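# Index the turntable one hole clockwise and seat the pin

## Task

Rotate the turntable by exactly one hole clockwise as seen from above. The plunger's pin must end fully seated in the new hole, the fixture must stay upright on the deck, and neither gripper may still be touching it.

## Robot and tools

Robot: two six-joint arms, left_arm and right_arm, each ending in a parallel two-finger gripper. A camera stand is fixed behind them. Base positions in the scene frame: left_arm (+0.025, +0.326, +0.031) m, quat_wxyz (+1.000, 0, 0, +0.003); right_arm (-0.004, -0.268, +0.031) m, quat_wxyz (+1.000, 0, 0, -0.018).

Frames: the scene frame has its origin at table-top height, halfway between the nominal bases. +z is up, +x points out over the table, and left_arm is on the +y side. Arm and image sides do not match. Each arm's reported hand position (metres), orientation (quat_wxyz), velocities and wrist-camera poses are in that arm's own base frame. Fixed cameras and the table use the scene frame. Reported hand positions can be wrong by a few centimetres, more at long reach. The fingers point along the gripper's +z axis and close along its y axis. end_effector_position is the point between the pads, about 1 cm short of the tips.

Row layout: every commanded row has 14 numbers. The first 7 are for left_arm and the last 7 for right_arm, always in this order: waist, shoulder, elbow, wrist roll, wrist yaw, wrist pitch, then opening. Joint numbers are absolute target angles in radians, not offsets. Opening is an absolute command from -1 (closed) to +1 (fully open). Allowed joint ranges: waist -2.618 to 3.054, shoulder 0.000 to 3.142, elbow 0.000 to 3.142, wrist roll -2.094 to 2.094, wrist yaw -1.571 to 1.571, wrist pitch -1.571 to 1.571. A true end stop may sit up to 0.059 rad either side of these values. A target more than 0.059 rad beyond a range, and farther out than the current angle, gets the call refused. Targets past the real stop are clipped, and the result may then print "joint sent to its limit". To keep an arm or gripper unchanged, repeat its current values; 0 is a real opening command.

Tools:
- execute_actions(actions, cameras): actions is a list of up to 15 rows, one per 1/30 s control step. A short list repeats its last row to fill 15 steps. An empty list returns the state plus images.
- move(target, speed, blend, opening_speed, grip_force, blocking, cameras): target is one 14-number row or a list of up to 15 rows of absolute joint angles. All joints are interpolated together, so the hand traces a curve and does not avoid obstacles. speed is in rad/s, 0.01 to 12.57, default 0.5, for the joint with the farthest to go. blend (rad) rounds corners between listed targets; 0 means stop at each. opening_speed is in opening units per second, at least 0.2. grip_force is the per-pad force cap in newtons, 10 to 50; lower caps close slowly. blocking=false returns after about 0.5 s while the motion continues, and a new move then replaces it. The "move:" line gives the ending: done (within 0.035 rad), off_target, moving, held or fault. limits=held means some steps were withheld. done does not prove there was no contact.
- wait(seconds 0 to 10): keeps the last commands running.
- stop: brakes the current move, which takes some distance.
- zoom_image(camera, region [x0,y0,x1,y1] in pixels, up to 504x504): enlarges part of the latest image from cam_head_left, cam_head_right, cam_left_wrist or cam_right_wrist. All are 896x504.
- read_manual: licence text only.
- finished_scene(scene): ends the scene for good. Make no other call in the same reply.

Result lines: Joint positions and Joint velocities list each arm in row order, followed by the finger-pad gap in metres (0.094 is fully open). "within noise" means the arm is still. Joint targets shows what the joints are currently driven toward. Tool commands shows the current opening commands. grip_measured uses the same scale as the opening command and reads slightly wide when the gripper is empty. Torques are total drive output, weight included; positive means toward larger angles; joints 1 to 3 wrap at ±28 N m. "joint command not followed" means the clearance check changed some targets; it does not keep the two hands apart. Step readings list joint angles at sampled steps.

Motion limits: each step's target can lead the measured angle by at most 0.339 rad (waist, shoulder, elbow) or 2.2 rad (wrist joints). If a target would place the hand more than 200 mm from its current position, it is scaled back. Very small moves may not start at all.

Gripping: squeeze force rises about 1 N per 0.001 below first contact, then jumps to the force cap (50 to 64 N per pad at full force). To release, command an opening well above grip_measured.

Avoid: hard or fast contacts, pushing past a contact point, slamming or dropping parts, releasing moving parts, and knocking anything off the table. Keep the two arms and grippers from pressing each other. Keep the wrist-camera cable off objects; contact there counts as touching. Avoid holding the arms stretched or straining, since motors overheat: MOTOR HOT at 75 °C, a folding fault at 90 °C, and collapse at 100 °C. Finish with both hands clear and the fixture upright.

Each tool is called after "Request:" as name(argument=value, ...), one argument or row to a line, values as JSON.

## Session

Request:
execute_actions(
  actions=[],
  cameras=["cam_head_left"],
)

Request:
zoom_image(
  camera="cam_head_left",
  region=[340, 210, 560, 400],
)

Scene clock: 0.00 s.
left_arm: end_effector_position=(+0.3810, +0.0007, +0.1415) grip_measured=+1.000 end_effector_quat_wxyz=(+0.682, -0.014, +0.730, +0.047) | right_arm: end_effector_position=(+0.3601, -0.0484, +0.1412) grip_measured=+1.000 end_effector_quat_wxyz=(+0.679, +0.114, +0.720, -0.089)
Joint names: [waist, shoulder, elbow, wrist roll, wrist yaw, wrist pitch]
Joint positions: left_arm=[-0.079 1.56 0.222 0.039 -0.166 1.272 0.094] | right_arm=[0.009 1.506 0.165 0.047 0.296 1.275 0.094]
Joint velocities: within noise
Joint torques (N m): no reading
Heat: left arm: 30 °C; right arm: 29 °C.
Joint targets: left_arm=[-0.079 1.557 0.226 0.038 -0.166 1.267] | right_arm=[0.009 1.502 0.170 0.046 0.296 1.269]
Tool commands: left_gripper/opening=+1.0 right_gripper/opening=+1.0
Images, in order (width x height): cam_head_left 896x504.

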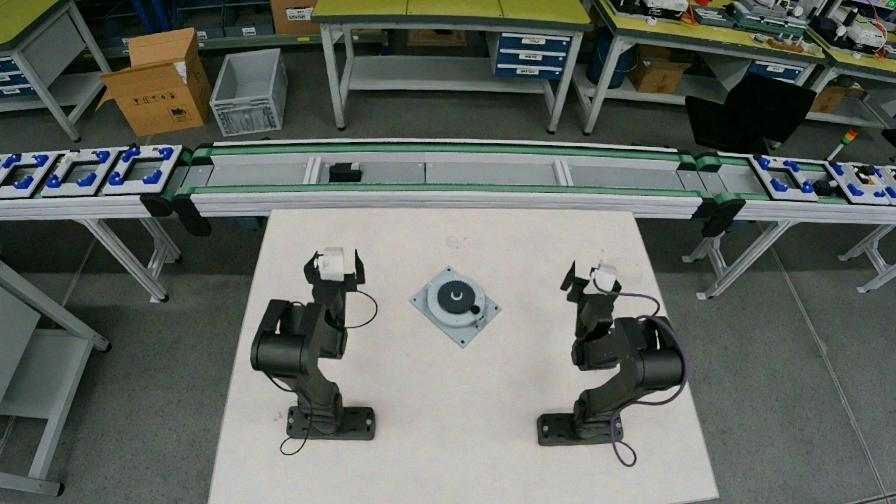

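Scaled by 2.291 from the camera's 896x504 image, which has a finer 1280x720 frame.

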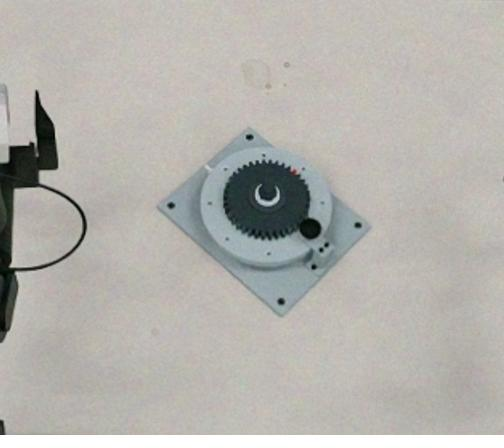

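Request:
move(
  target=[
    [-0.35,2.287,2.154,-1.047,0,-1.395,0.0,0.009,1.502,0.17,0.046,0.296,1.269,0.4],
    [-0.35,2.287,2.154,-1.047,0,-1.395,0.0,0.6555,1.575,0.38,0,0,0.82,0.4],
    [-0.7235,2.287,2.154,-1.047,0,-1.395,0.0,0.6555,1.575,0.38,0,0,0.82,0.4],
  ],
  speed=0.8,
  cameras=["cam_head_left","cam_left_wrist","cam_right_wrist"],
)

Scene clock: 43.03 s.
left_arm: end_effector_position=(+0.3390, -0.3017, +0.0989) grip_measured=+0.001 end_effector_quat_wxyz=(+0.015, -0.155, +0.987, -0.027) | right_arm: end_effector_position=(+0.3153, +0.2393, +0.0854) grip_measured=+0.402 end_effector_quat_wxyz=(+0.536, -0.259, +0.784, +0.179)
Joint names: [waist, shoulder, elbow, wrist roll, wrist yaw, wrist pitch]
Joint positions: left_arm=[-0.725 2.261 2.127 -1.037 0.01 -1.376 0.047] | right_arm=[0.651 1.56 0.362 0.007 0.009 0.828 0.066]
Joint torques (N m): left_arm=[0.14 -10.61 7.45 -0.09 -0.1 0.31] | right_arm=[0.42 -4.12 8.27 -0.05 -0.1 1.68]
Heat: left arm: 31 °C; right arm: 34 °C.
Joint targets: left_arm=[-0.723 2.287 2.154 -1.047 0.000 -1.395] | right_arm=[0.656 1.575 0.380 0.000 0.000 0.820]
move: done
Images, in order (width x height): cam_head_left 896x504, cam_left_wrist 896x504, cam_right_wrist 896x504.

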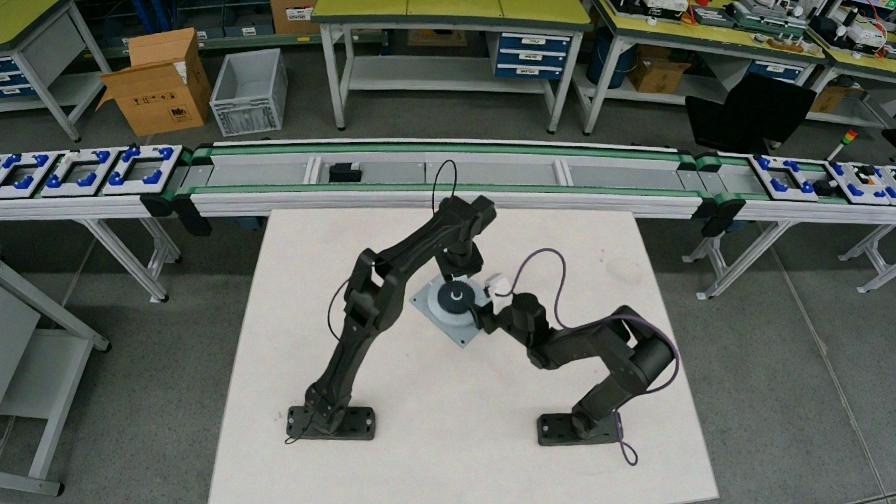

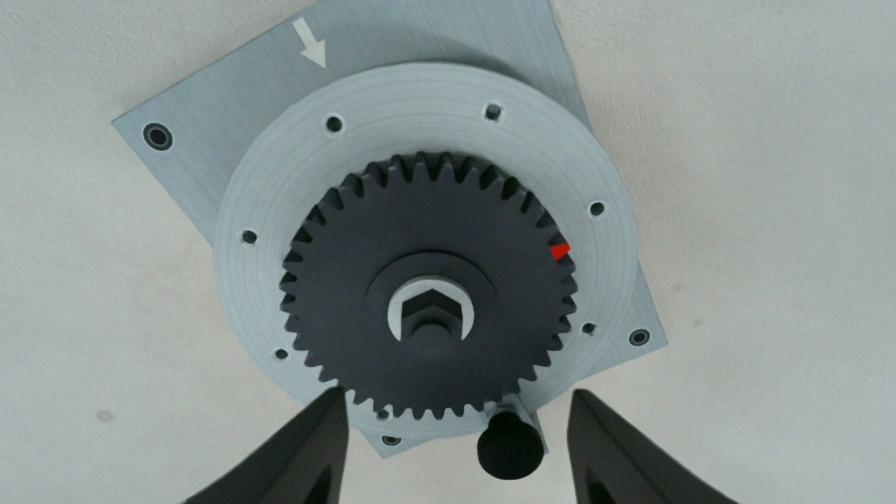

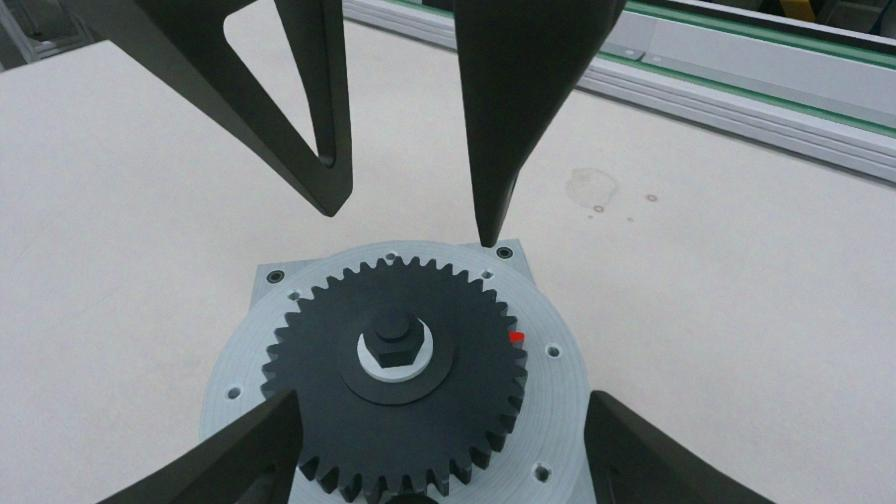

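Request:
move(
  target=[
    [-0.737,2.287,2.154,-1.04,0,-1.395,0.0,0.685,1.575,0.38,0,0,0.82,0.4],
    [-0.737,2.33,1.98,-1.04,0,-1.239,0.0,0.685,1.868,0.32,0,0,1.112,0.3],
  ],
  speed=0.25,
  blend=0.005,
  cameras=["cam_left_wrist","cam_right_wrist"],
)

Scene clock: 81.00 s.
left_arm: end_effector_position=(+0.3348, -0.3007, +0.0458) grip_measured=+0.001 end_effector_quat_wxyz=(-0.002, -0.153, +0.988, -0.005) | right_arm: end_effector_position=(+0.3063, +0.2463, +0.0276) grip_measured=+0.302 end_effector_quat_wxyz=(+0.512, -0.275, +0.794, +0.179)
Joint names: [waist, shoulder, elbow, wrist roll, wrist yaw, wrist pitch]
Joint positions: left_arm=[-0.73 2.306 1.995 -1.037 0.01 -1.253 0.047] | right_arm=[0.678 1.85 0.328 0.007 0.007 1.099 0.061]
Joint torques (N m): left_arm=[-0.64 -11.15 4.14 -0.03 -0.09 0.59] | right_arm=[0.64 -4.94 3.82 -0.04 -0.07 1.83]
Heat: left arm: 33 °C; right arm: 35 °C.
Joint targets: left_arm=[-0.737 2.330 1.980 -1.040 0.000 -1.239] | right_arm=[0.685 1.868 0.320 0.000 0.000 1.112]
move: done
Images, in order (width x height): cam_left_wrist 896x504, cam_right_wrist 896x504.

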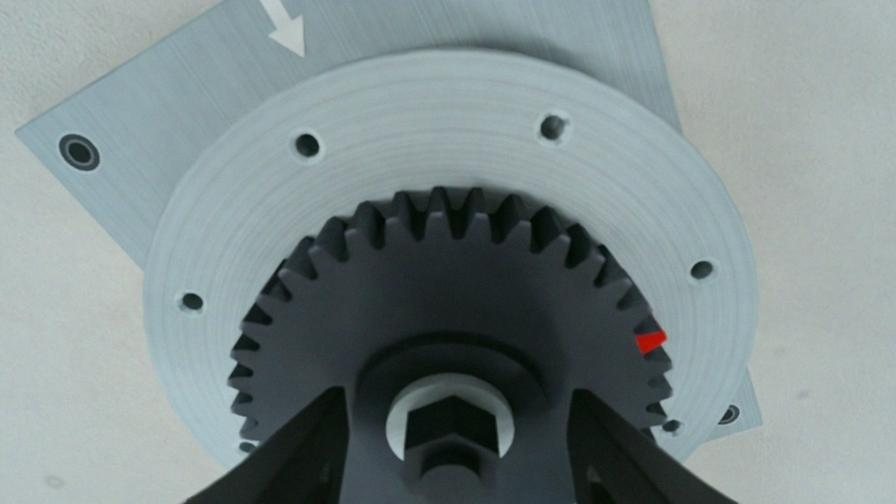

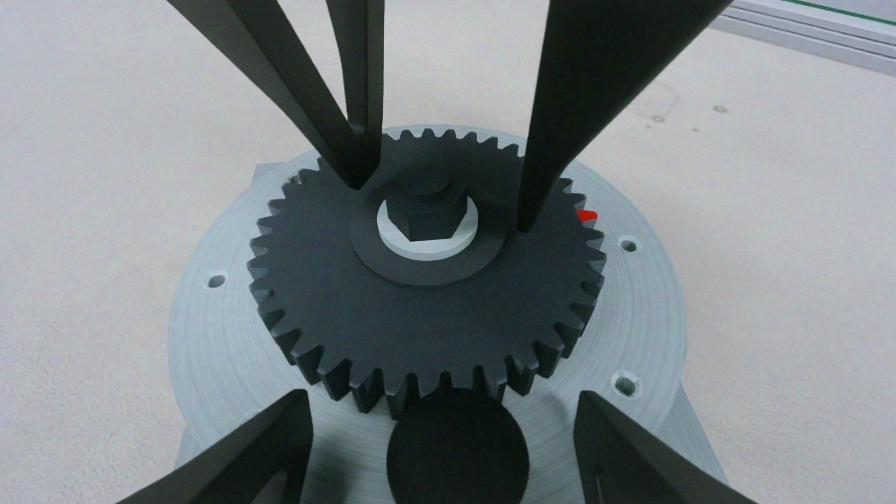

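Request:
move(
  target=[
    [-0.735,2.315,1.99,-1.037,0,-1.245,0.0,0.664,1.862,0.303,0,0,1.120,0.3],
    [-0.732,2.315,1.99,-1.037,0,-1.245,-1,0.67,1.862,0.306,0,0,1.118,-1],
  ],
  speed=0.2,
  opening_speed=0.8,
  cameras=["cam_left_wrist","cam_right_wrist"],
)

Scene clock: 92.77 s.
left_arm: end_effector_position=(+0.3346, -0.3001, +0.0458) grip_measured=-0.624 end_effector_quat_wxyz=(-0.002, -0.153, +0.988, -0.004) | right_arm: end_effector_position=(+0.3039, +0.2423, +0.0255) grip_measured=-0.473 end_effector_quat_wxyz=(+0.511, -0.274, +0.795, +0.178)
Joint names: [waist, shoulder, elbow, wrist roll, wrist yaw, wrist pitch]
Joint positions: left_arm=[-0.73 2.306 1.995 -1.037 0.008 -1.256 0.018] | right_arm=[0.673 1.85 0.311 0.007 0.006 1.111 0.025]
Joint torques (N m): left_arm=[-0.2 -12.49 4.86 0.01 -0.08 0.53] | right_arm=[-0.4 -5.33 3.89 -0.05 -0.07 1.78]
Heat: left arm: 33 °C; right arm: 35 °C.
Joint targets: left_arm=[-0.732 2.315 1.990 -1.037 0.000 -1.245] | right_arm=[0.670 1.862 0.306 0.000 0.000 1.118]
move: done
Images, in order (width x height): cam_left_wrist 896x504, cam_right_wrist 896x504.

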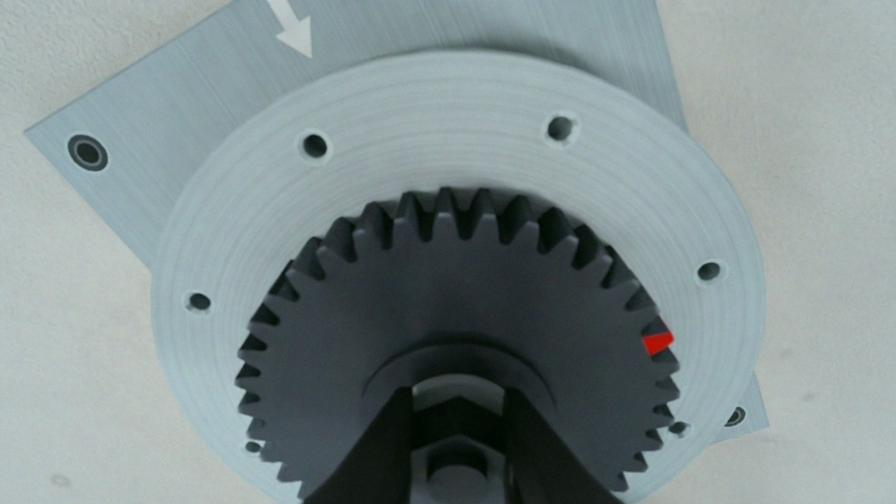

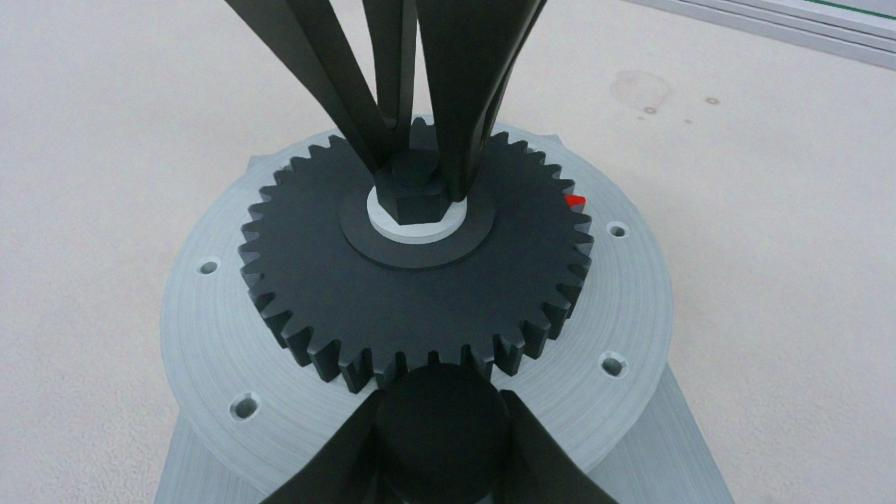

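Request:
move(
  target=[
    [-0.732,2.315,1.99,-1.037,0,-1.245,-1,0.67,1.70,0.345,0,0,1.31,-1],
    [-0.732,2.315,1.99,-0.5,0,-1.245,-1,0.67,1.70,0.345,0,0,1.31,-1],
  ],
  speed=[0.25,0.4],
  cameras=["cam_left_wrist","cam_right_wrist"],
)

Scene clock: 101.87 s.
left_arm: end_effector_position=(+0.3361, -0.3014, +0.0458) grip_measured=-0.624 end_effector_quat_wxyz=(+0.003, +0.106, +0.994, -0.006) | right_arm: end_effector_position=(+0.3042, +0.2426, +0.0346) grip_measured=-0.473 end_effector_quat_wxyz=(+0.514, -0.273, +0.793, +0.179)
Joint names: [waist, shoulder, elbow, wrist roll, wrist yaw, wrist pitch]
Joint positions: left_arm=[-0.731 2.306 1.995 -0.518 0.006 -1.247 0.018] | right_arm=[0.673 1.798 0.313 0.007 0.006 1.065 0.025]
Joint torques (N m): left_arm=[-0.13 -12.53 4.85 0.22 -0.06 0.45] | right_arm=[-0.44 -13.98 7.86 -0.03 -0.07 3.94]
Heat: left arm: 33 °C; right arm: 38 °C.
Joint targets: left_arm=[-0.732 2.315 1.990 -0.500 0.000 -1.245] | right_arm=[0.670 1.700 0.345 0.000 0.000 1.310]
move: off_target (right_arm); right_arm: the wrist pitch is farthest, 0.245 rad from its target
Images, in order (width x height): cam_left_wrist 896x504, cam_right_wrist 896x504.

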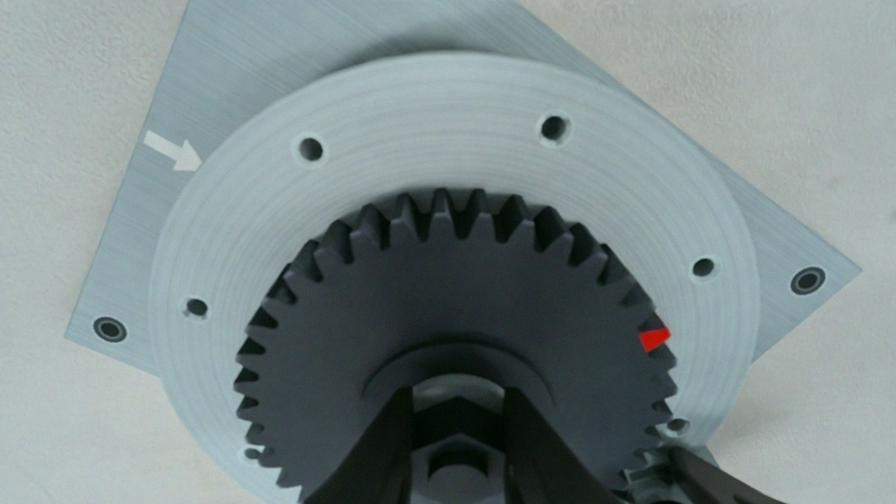

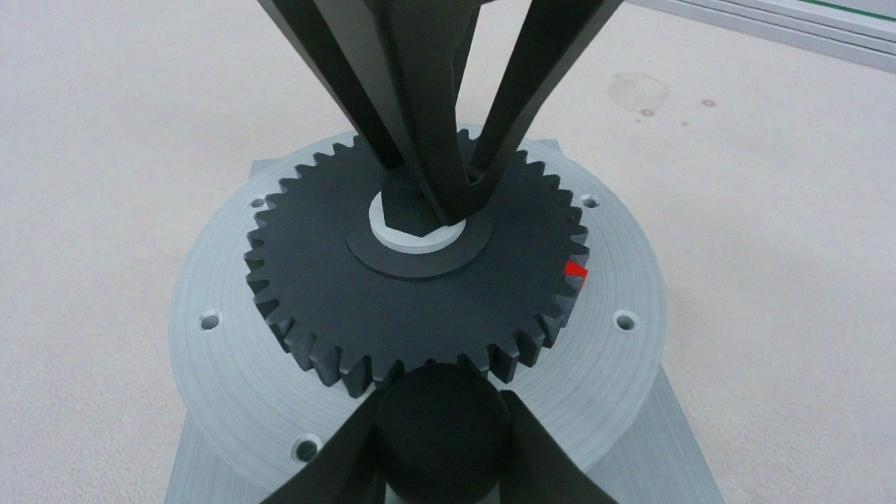

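Request:
move(
  target=[
    [-0.732,2.315,1.99,-0.5,0,-1.245,-1,0.67,1.82,0.32,0,0,1.12,-1],
    [-0.732,2.315,1.99,-0.5,0,-1.245,-1,0.67,1.82,0.32,0,0,1.12,0.2],
    [-0.732,2.315,1.99,-0.5,0,-1.245,-1,0.67,1.80,0.17,0,0,1.12,0.2],
    [-0.732,2.315,1.99,-0.19,0,-1.245,-1,0.67,1.80,0.17,0,0,1.12,0.2],
  ],
  speed=0.3,
  cameras=["cam_left_wrist","cam_right_wrist"],
)

Scene clock: 115.90 s.
left_arm: end_effector_position=(+0.3449, -0.3093, +0.0465) grip_measured=-0.994 end_effector_quat_wxyz=(+0.025, +0.261, +0.965, -0.016) | right_arm: end_effector_position=(+0.2690, +0.2146, +0.0028) grip_measured=+0.198 end_effector_quat_wxyz=(+0.475, -0.282, +0.817, +0.165)
Joint names: [waist, shoulder, elbow, wrist roll, wrist yaw, wrist pitch]
Joint positions: left_arm=[-0.731 2.306 1.996 -0.202 0.006 -1.202 0] | right_arm=[0.673 1.808 0.173 0.006 0.005 1.117 0.056]
Joint torques (N m): left_arm=[-0.16 -12.63 4.81 0.14 -0.06 0.02] | right_arm=[-0.35 -5.81 3.4 -0.06 -0.07 1.7]
Heat: left arm: 34 °C; right arm: 44 °C.
Joint targets: left_arm=[-0.732 2.315 1.990 -0.190 0.000 -1.245] | right_arm=[0.670 1.800 0.170 0.000 0.000 1.120]
move: off_target (left_arm); target 2's new numbers were sent with right_arm's wrist pitch 0.058 rad from that target; left_arm: the wrist pitch is farthest, 0.043 rad from its target
Images, in order (width x height): cam_left_wrist 896x504, cam_right_wrist 896x504.

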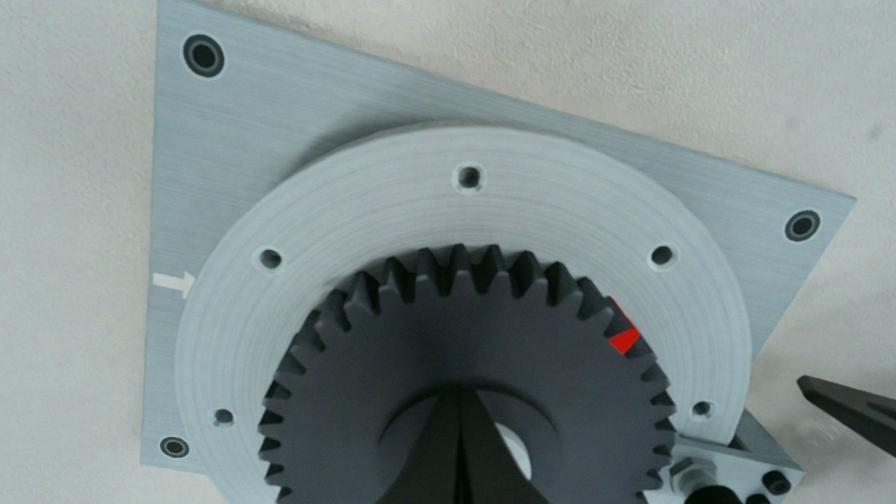

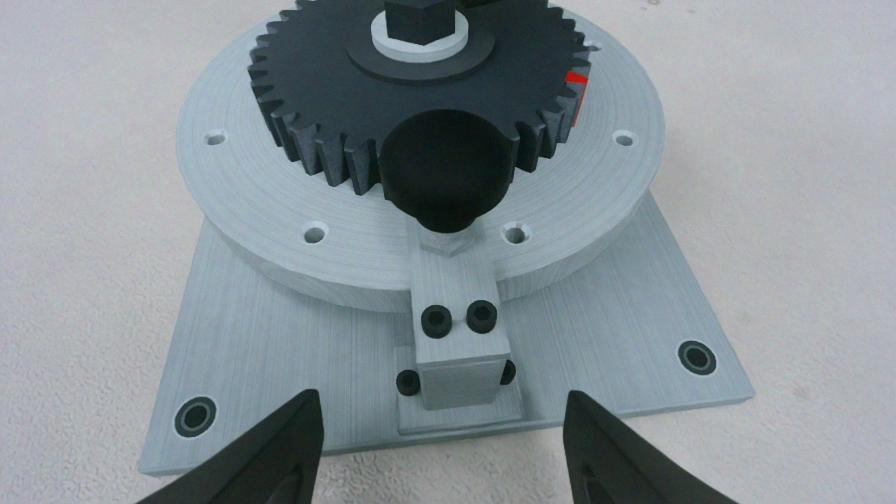

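Request:
move(
  target=[
    [-0.732,2.30,2.085,-0.19,0,-1.345,-1,0.67,1.80,0.17,0,0,1.12,0.3],
    [-0.732,2.30,2.085,-0.51,0,-1.345,-0.1,0.67,1.862,0.311,0,0,1.118,0.3],
    [-0.732,2.325,1.972,-0.51,0,-1.228,-0.1,0.67,1.862,0.313,0,0,1.115,0.3],
  ],
  speed=0.35,
  cameras=["cam_left_wrist","cam_right_wrist"],
)

Scene clock: 129.13 s.
left_arm: end_effector_position=(+0.3348, -0.3003, +0.0436) grip_measured=-0.101 end_effector_quat_wxyz=(+0.000, +0.116, +0.993, -0.004) | right_arm: end_effector_position=(+0.2910, +0.2373, +0.0183) grip_measured=+0.299 end_effector_quat_wxyz=(+0.497, -0.282, +0.800, +0.183)
Joint names: [waist, shoulder, elbow, wrist roll, wrist yaw, wrist pitch]
Joint positions: left_arm=[-0.731 2.306 1.986 -0.499 0.006 -1.245 0.042] | right_arm=[0.673 1.84 0.269 0.006 -0.017 1.117 0.061]
Joint torques (N m): left_arm=[-0.14 -11.6 4.1 -0.11 -0.06 0.57] | right_arm=[-0.36 -4.22 8.44 -0.04 0.15 1.7]
Heat: left arm: 34 °C; right arm: 41 °C.
Joint targets: left_arm=[-0.732 2.325 1.972 -0.510 0.000 -1.228] | right_arm=[0.670 1.862 0.313 0.000 0.000 1.115]
move: off_target (right_arm); right_arm: the elbow is farthest, 0.044 rad from its target
Images, in order (width x height): cam_left_wrist 896x504, cam_right_wrist 896x504.

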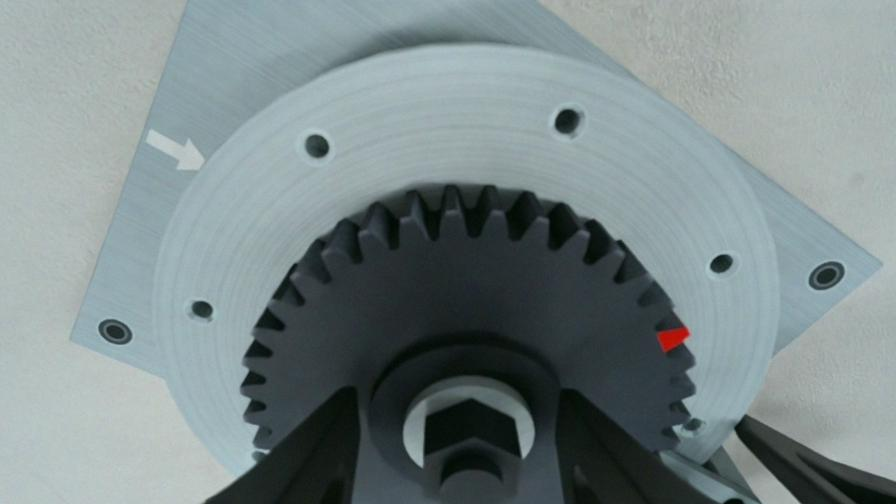

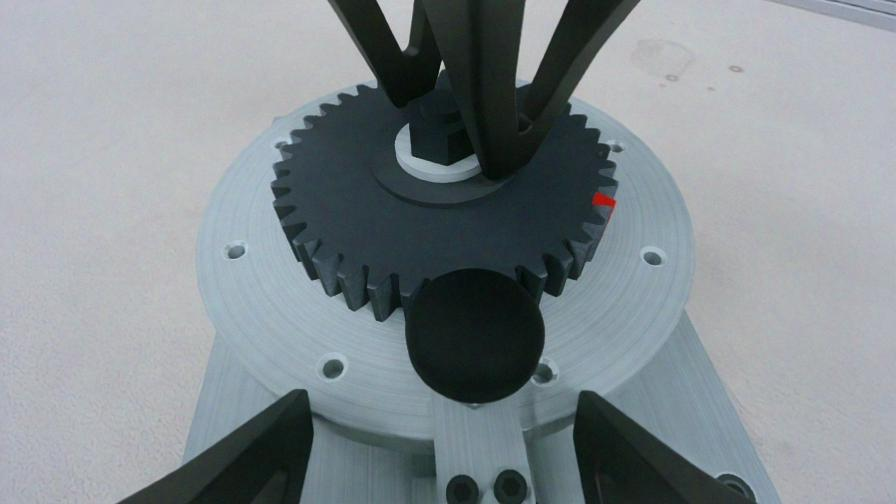

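Request:
move(
  target=[
    [-0.732,2.325,1.98,-0.51,0,-1.233,-0.1,0.67,1.72,0.22,0,0,1.05,0.3],
    [-0.732,2.325,1.98,-0.51,0,-1.233,-0.1,0.664,1.72,0.33,0,0,1.02,0.3],
    [-0.732,2.325,1.98,-0.51,0,-1.233,-0.1,0.664,1.858,0.302,0,0,1.118,0.3],
  ],
  speed=0.35,
  cameras=["cam_right_wrist"],
)

Scene clock: 144.10 s.
left_arm: end_effector_position=(+0.3349, -0.3003, +0.0436) grip_measured=-0.101 end_effector_quat_wxyz=(+0.001, +0.116, +0.993, -0.004) | right_arm: end_effector_position=(+0.3017, +0.2445, +0.0270) grip_measured=+0.299 end_effector_quat_wxyz=(+0.509, -0.279, +0.793, +0.185)
Joint names: [waist, shoulder, elbow, wrist roll, wrist yaw, wrist pitch]
Joint positions: left_arm=[-0.731 2.306 1.986 -0.499 0.006 -1.244 0.042] | right_arm=[0.673 1.84 0.31 0.005 -0.012 1.105 0.061]
Joint torques (N m): left_arm=[-0.13 -11.62 4.72 -0.11 -0.07 0.56] | right_arm=[-1.01 -4.85 3.71 -0.02 0.1 1.85]
Heat: left arm: 34 °C; right arm: 39 °C.
Joint targets: left_arm=[-0.732 2.325 1.980 -0.510 0.000 -1.233] | right_arm=[0.664 1.858 0.302 0.000 0.000 1.118]
move: done
Images, in order (width x height): cam_right_wrist 896x504.

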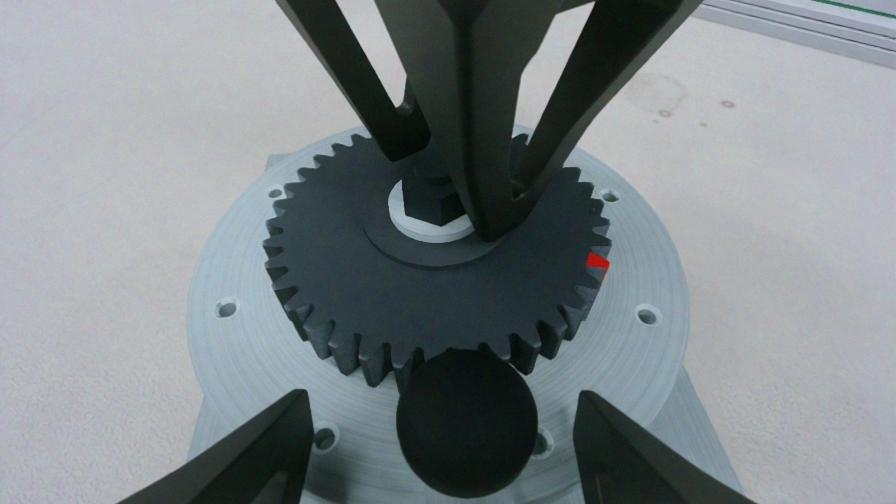

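Request:
move(
  target=[
    [-0.732,2.325,1.98,-0.505,0,-1.233,-0.1,0.652,1.818,0.325,0,0,1.09,0.3],
    [-0.732,2.315,1.982,-0.505,0,-1.238,-1,0.66,1.818,0.318,0,0,1.095,-1],
  ],
  speed=0.25,
  opening_speed=0.8,
  cameras=["cam_right_wrist","cam_left_wrist"],
)

Scene clock: 156.50 s.
left_arm: end_effector_position=(+0.3359, -0.3011, +0.0436) grip_measured=-0.623 end_effector_quat_wxyz=(+0.003, +0.116, +0.993, -0.005) | right_arm: end_effector_position=(+0.3043, +0.2406, +0.0262) grip_measured=-0.506 end_effector_quat_wxyz=(+0.509, -0.277, +0.795, +0.179)
Joint names: [waist, shoulder, elbow, wrist roll, wrist yaw, wrist pitch]
Joint positions: left_arm=[-0.731 2.306 1.986 -0.499 0.005 -1.239 0.018] | right_arm=[0.661 1.84 0.31 -0.002 -0.012 1.101 0.023]
Joint torques (N m): left_arm=[-0.14 -12.52 4.9 -0.05 -0.05 0.44] | right_arm=[-0.2 -7.95 5.22 0.04 0.11 1.67]
Heat: left arm: 34 °C; right arm: 38 °C.
Joint targets: left_arm=[-0.732 2.315 1.982 -0.505 0.000 -1.238] | right_arm=[0.660 1.818 0.318 0.000 0.000 1.095]
move: done
Images, in order (width x height): cam_left_wrist 896x504, cam_right_wrist 896x504.

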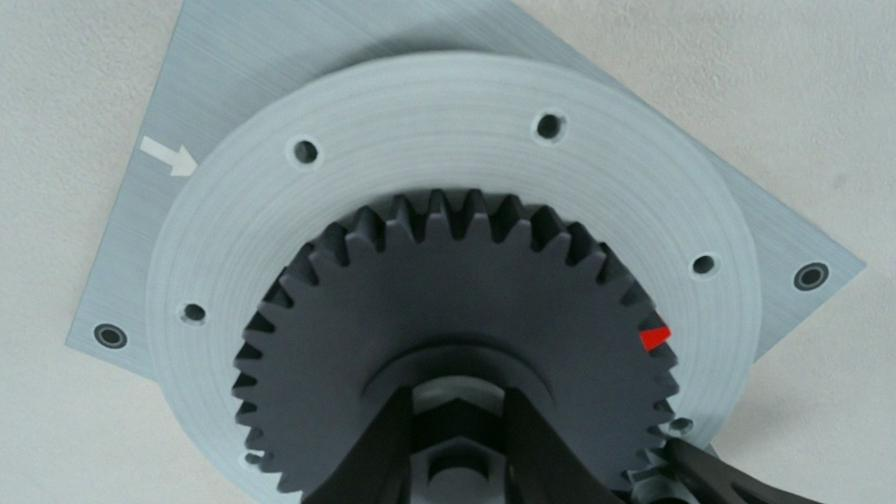

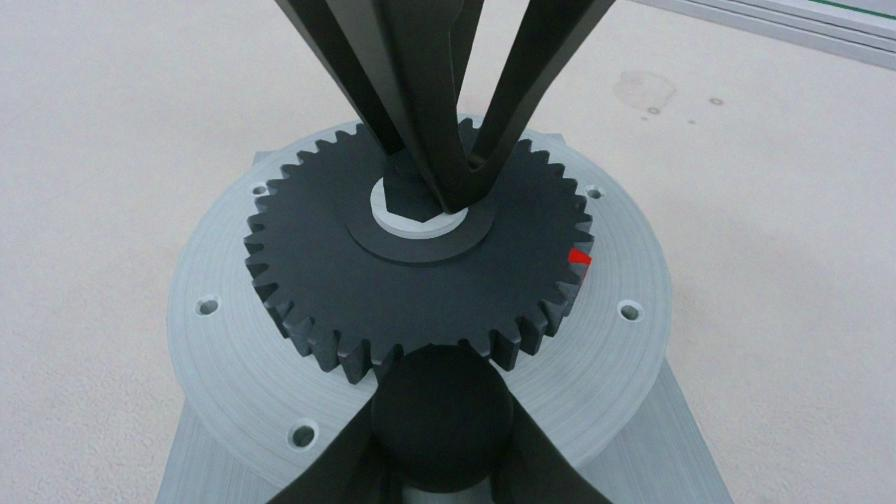

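Request:
move(
  target=[
    [-0.732,2.315,1.982,-0.505,0,-1.238,-1,0.66,1.73,0.345,0,0,1.25,-1],
    [-0.732,2.315,1.982,-0.235,0,-1.238,-1,0.66,1.73,0.345,0,0,1.25,-1],
  ],
  speed=0.25,
  cameras=["cam_right_wrist","cam_left_wrist"],
)

Scene clock: 165.03 s.
left_arm: end_effector_position=(+0.3363, -0.3012, +0.0436) grip_measured=-0.623 end_effector_quat_wxyz=(+0.004, +0.234, +0.972, -0.005) | right_arm: end_effector_position=(+0.3007, +0.2417, +0.0291) grip_measured=-0.599 end_effector_quat_wxyz=(+0.506, -0.292, +0.792, +0.178)
Joint names: [waist, shoulder, elbow, wrist roll, wrist yaw, wrist pitch]
Joint positions: left_arm=[-0.731 2.306 1.986 -0.257 0.005 -1.238 0.018] | right_arm=[0.661 1.803 0.307 -0.028 -0.029 1.056 0.019]
Joint torques (N m): left_arm=[-0.16 -12.51 4.92 0.24 -0.06 0.44] | right_arm=[-0.23 -11.88 8.34 0.31 0.26 3.47]
Heat: left arm: 35 °C; right arm: 40 °C.
Joint targets: left_arm=[-0.732 2.315 1.982 -0.235 0.000 -1.238] | right_arm=[0.660 1.730 0.345 0.000 0.000 1.250]
move: off_target (right_arm); right_arm: the wrist pitch is farthest, 0.194 rad from its target
Images, in order (width x height): cam_left_wrist 896x504, cam_right_wrist 896x504.

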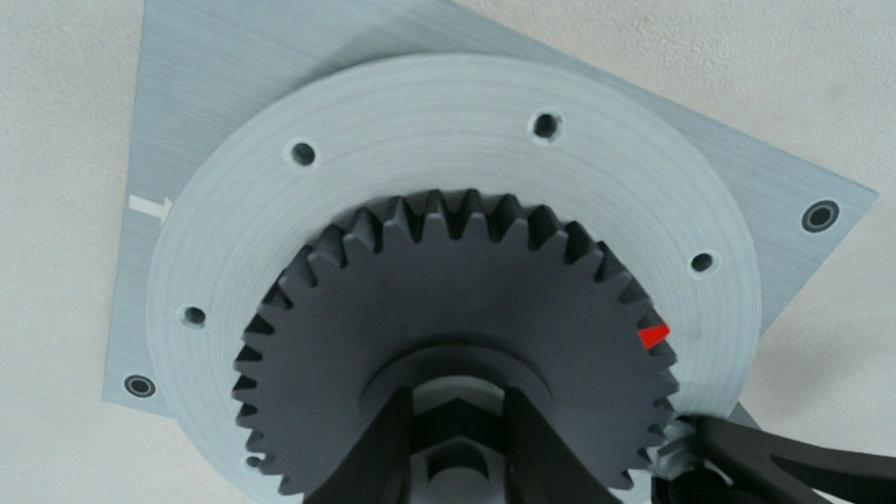

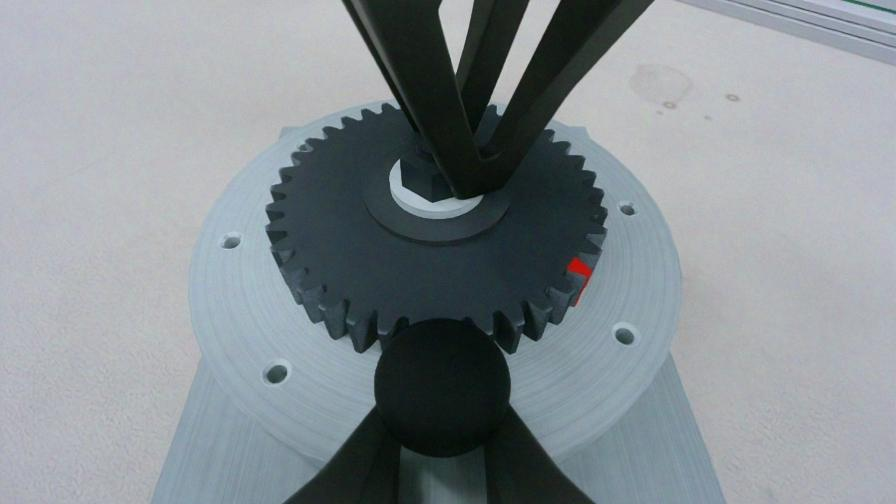

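Request:
move(
  target=[
    [-0.732,2.315,1.982,-0.238,0,-1.238,-1,0.66,1.83,0.318,0,0,1.09,-1],
    [-0.732,2.315,1.982,-0.238,0,-1.238,-1,0.66,1.83,0.318,0,0,1.09,0.3],
    [-0.732,2.315,1.982,-0.238,0,-1.238,-1,0.664,1.80,0.17,0,0,1.12,0.3],
  ],
  speed=0.3,
  cameras=["cam_right_wrist","cam_left_wrist"],
)

Scene clock: 173.60 s.
left_arm: end_effector_position=(+0.3363, -0.3012, +0.0436) grip_measured=-0.623 end_effector_quat_wxyz=(+0.004, +0.235, +0.972, -0.005) | right_arm: end_effector_position=(+0.2683, +0.2126, -0.0008) grip_measured=+0.298 end_effector_quat_wxyz=(+0.468, -0.289, +0.819, +0.163)
Joint names: [waist, shoulder, elbow, wrist roll, wrist yaw, wrist pitch]
Joint positions: left_arm=[-0.731 2.306 1.986 -0.257 0.005 -1.238 0.018] | right_arm=[0.661 1.812 0.173 -0.01 -0.012 1.106 0.061]
Joint torques (N m): left_arm=[-0.17 -12.52 4.92 0.24 -0.04 0.43] | right_arm=[0.2 -6.23 3.36 0.12 0.1 1.77]
Heat: left arm: 35 °C; right arm: 43 °C.
Joint targets: left_arm=[-0.732 2.315 1.982 -0.238 0.000 -1.238] | right_arm=[0.664 1.800 0.170 0.000 0.000 1.120]
move: done
Images, in order (width x height): cam_left_wrist 896x504, cam_right_wrist 896x504.

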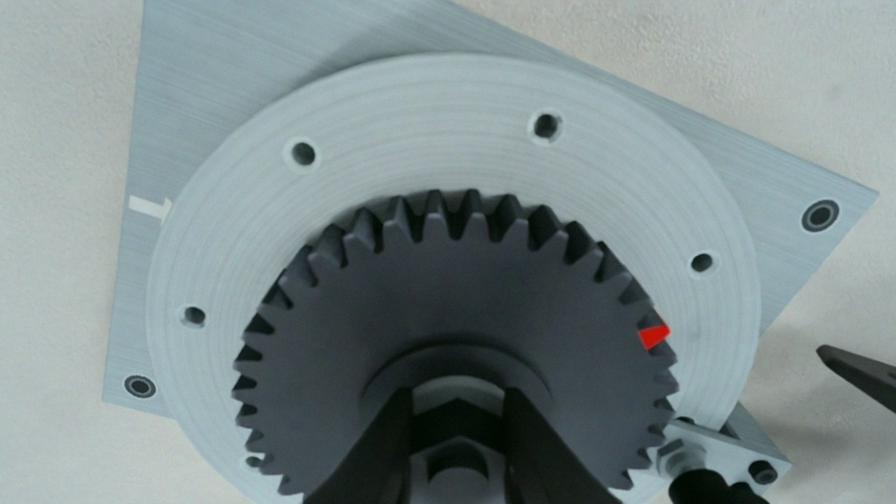

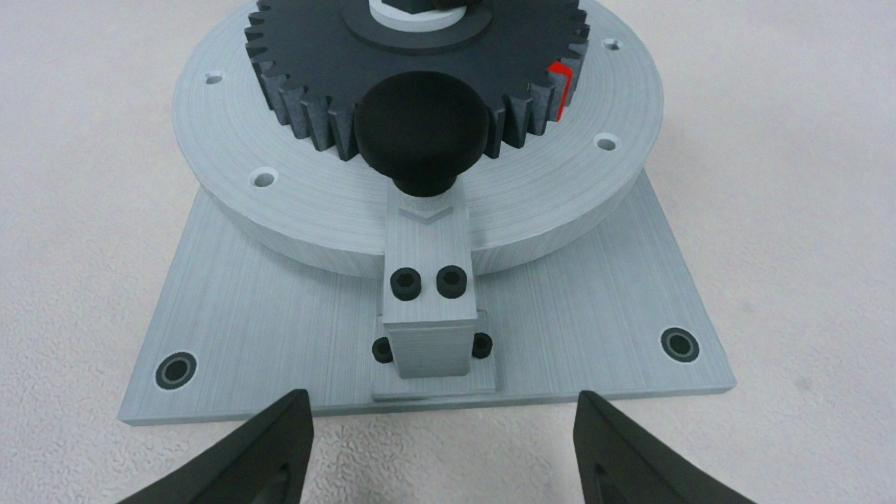

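Request:
move(
  target=[
    [-0.732,2.315,1.982,-0.20,0,-1.238,-1,0.664,1.80,0.17,0,0,1.12,0.3],
    [-0.732,2.315,1.982,-0.31,0,-1.238,-1,0.664,1.80,0.17,0,0,1.12,0.3],
  ],
  speed=0.1,
  cameras=["cam_right_wrist","cam_left_wrist"],
)

Scene clock: 182.93 s.
left_arm: end_effector_position=(+0.3364, -0.3013, +0.0436) grip_measured=-0.623 end_effector_quat_wxyz=(+0.004, +0.222, +0.975, -0.005) | right_arm: end_effector_position=(+0.2683, +0.2126, -0.0008) grip_measured=+0.298 end_effector_quat_wxyz=(+0.469, -0.289, +0.819, +0.163)
Joint names: [waist, shoulder, elbow, wrist roll, wrist yaw, wrist pitch]
Joint positions: left_arm=[-0.731 2.306 1.986 -0.284 0.005 -1.238 0.018] | right_arm=[0.661 1.812 0.173 -0.01 -0.012 1.107 0.061]
Joint torques (N m): left_arm=[-0.14 -12.49 4.88 -0.28 -0.04 0.43] | right_arm=[0.17 -6.2 3.33 0.12 0.1 1.79]
Heat: left arm: 35 °C; right arm: 41 °C.
Joint targets: left_arm=[-0.732 2.315 1.982 -0.310 0.000 -1.238] | right_arm=[0.664 1.800 0.170 0.000 0.000 1.120]
move: done
Images, in order (width x height): cam_left_wrist 896x504, cam_right_wrist 896x504.

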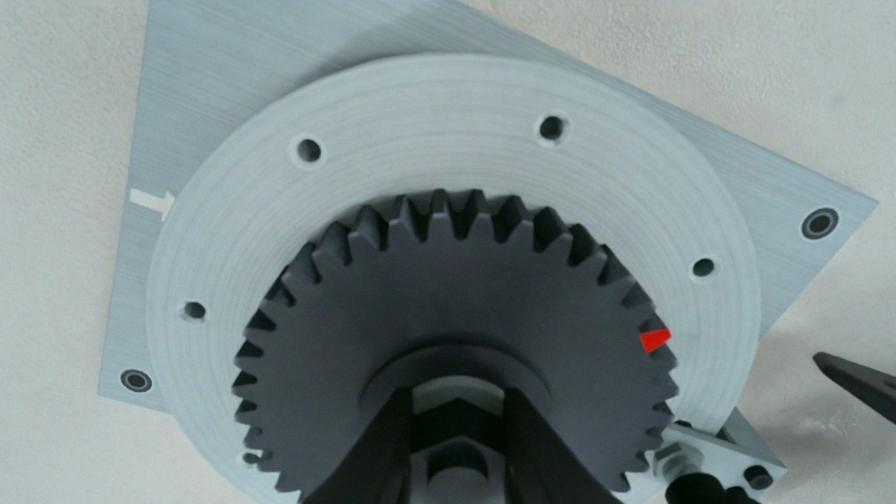

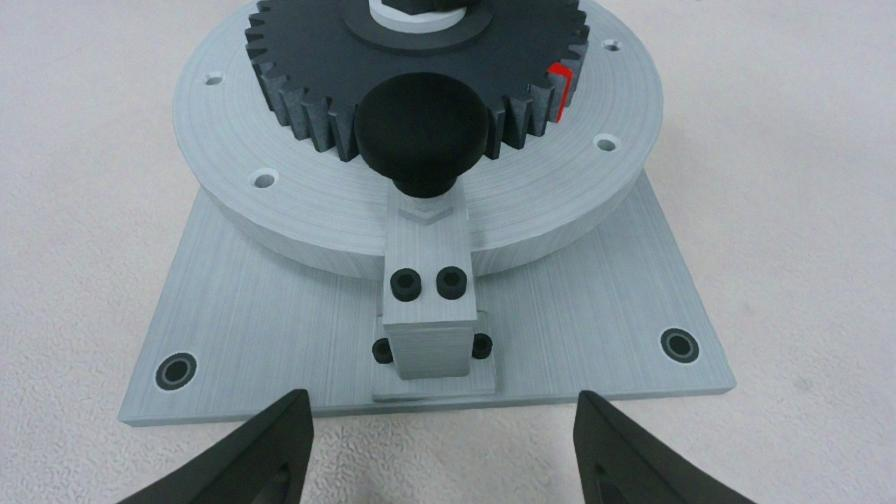

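Request:
move(
  target=[
    [-0.732,2.315,1.982,-0.275,0,-1.238,-1,0.664,1.72,0.22,0,0,1.05,0.3],
    [-0.732,2.315,1.982,-0.275,0,-1.238,-1,0.668,1.72,0.33,0,0,1.02,0.3],
    [-0.732,2.315,1.982,-0.275,0,-1.238,-1,0.668,1.845,0.312,0,0,1.108,0.3],
  ],
  speed=0.4,
  cameras=["cam_right_wrist"],
)

Scene clock: 216.53 s.
left_arm: end_effector_position=(+0.3364, -0.3013, +0.0436) grip_measured=-0.623 end_effector_quat_wxyz=(+0.004, +0.224, +0.975, -0.005) | right_arm: end_effector_position=(+0.3067, +0.2424, +0.0308) grip_measured=+0.298 end_effector_quat_wxyz=(+0.515, -0.279, +0.791, +0.179)
Joint names: [waist, shoulder, elbow, wrist roll, wrist yaw, wrist pitch]
Joint positions: left_arm=[-0.731 2.306 1.986 -0.278 0.005 -1.238 0.018] | right_arm=[0.661 1.831 0.318 -0.01 -0.012 1.095 0.061]
Joint torques (N m): left_arm=[-0.13 -12.52 4.9 0.05 -0.05 0.44] | right_arm=[0.55 -5.14 4.04 0.12 0.09 1.85]
Heat: left arm: 36 °C; right arm: 39 °C.
Joint targets: left_arm=[-0.732 2.315 1.982 -0.275 0.000 -1.238] | right_arm=[0.668 1.845 0.312 0.000 0.000 1.108]
move: done
Images, in order (width x height): cam_right_wrist 896x504.

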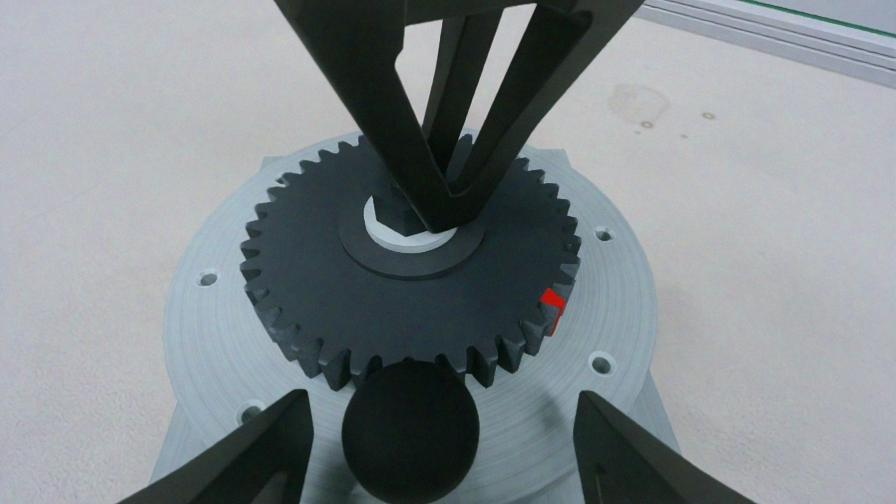

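Request:
move(
  target=[
    [-0.732,2.315,1.982,-0.277,0,-1.238,-1,0.690,1.845,0.312,0.0,0,1.105,0.3],
    [-0.732,2.315,1.982,-0.277,0,-1.238,-1,0.682,1.84,0.318,0,0,1.10,-1],
    [-0.732,2.315,1.982,-0.277,0,-1.238,-1,0.682,1.76,0.33,0,0,1.22,-1],
    [-0.732,2.315,1.982,-0.12,0,-1.238,-1,0.682,1.76,0.33,0,0,1.22,-1],
  ],
  speed=0.25,
  cameras=["cam_right_wrist","cam_left_wrist"],
)

Scene clock: 227.80 s.
left_arm: end_effector_position=(+0.3363, -0.3013, +0.0436) grip_measured=-0.623 end_effector_quat_wxyz=(+0.005, +0.291, +0.957, -0.005) | right_arm: end_effector_position=(+0.3035, +0.2476, +0.0331) grip_measured=-0.482 end_effector_quat_wxyz=(+0.517, -0.283, +0.787, +0.182)
Joint names: [waist, shoulder, elbow, wrist roll, wrist yaw, wrist pitch]
Joint positions: left_arm=[-0.731 2.306 1.986 -0.14 0.005 -1.238 0.018] | right_arm=[0.68 1.827 0.318 -0.008 -0.004 1.1 0.024]
Joint torques (N m): left_arm=[-0.13 -12.52 4.92 0.26 -0.05 0.43] | right_arm=[0.1 -11.59 5.76 0.11 0 2.83]
Heat: left arm: 36 °C; right arm: 41 °C.
Joint targets: left_arm=[-0.732 2.315 1.982 -0.120 0.000 -1.238] | right_arm=[0.682 1.760 0.330 0.000 0.000 1.220]
move: off_target (right_arm); right_arm: the wrist pitch is farthest, 0.120 rad from its target
Images, in order (width x height): cam_left_wrist 896x504, cam_right_wrist 896x504.

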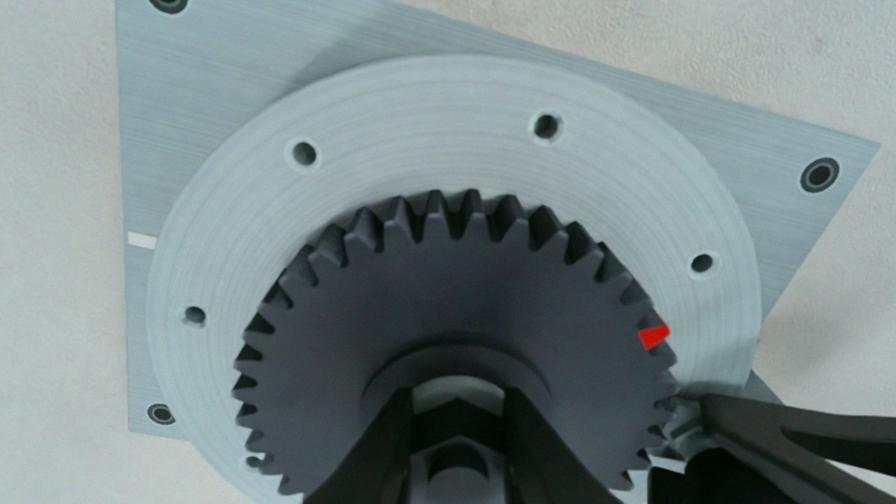

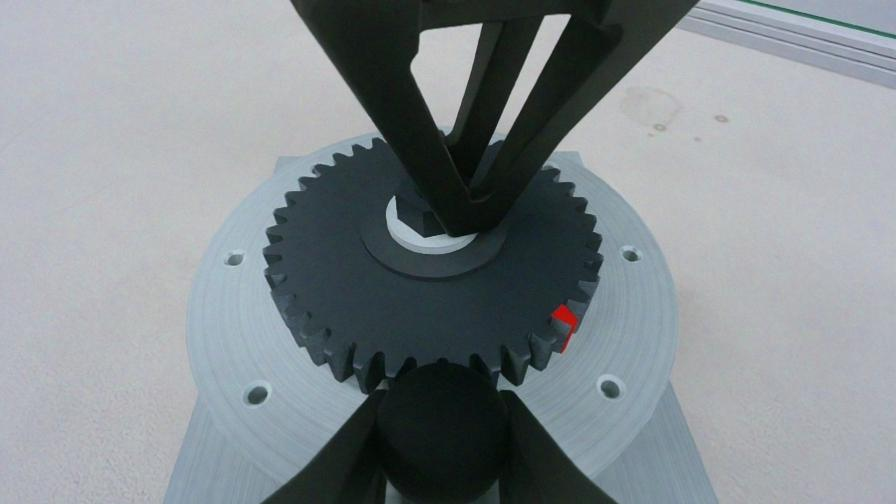

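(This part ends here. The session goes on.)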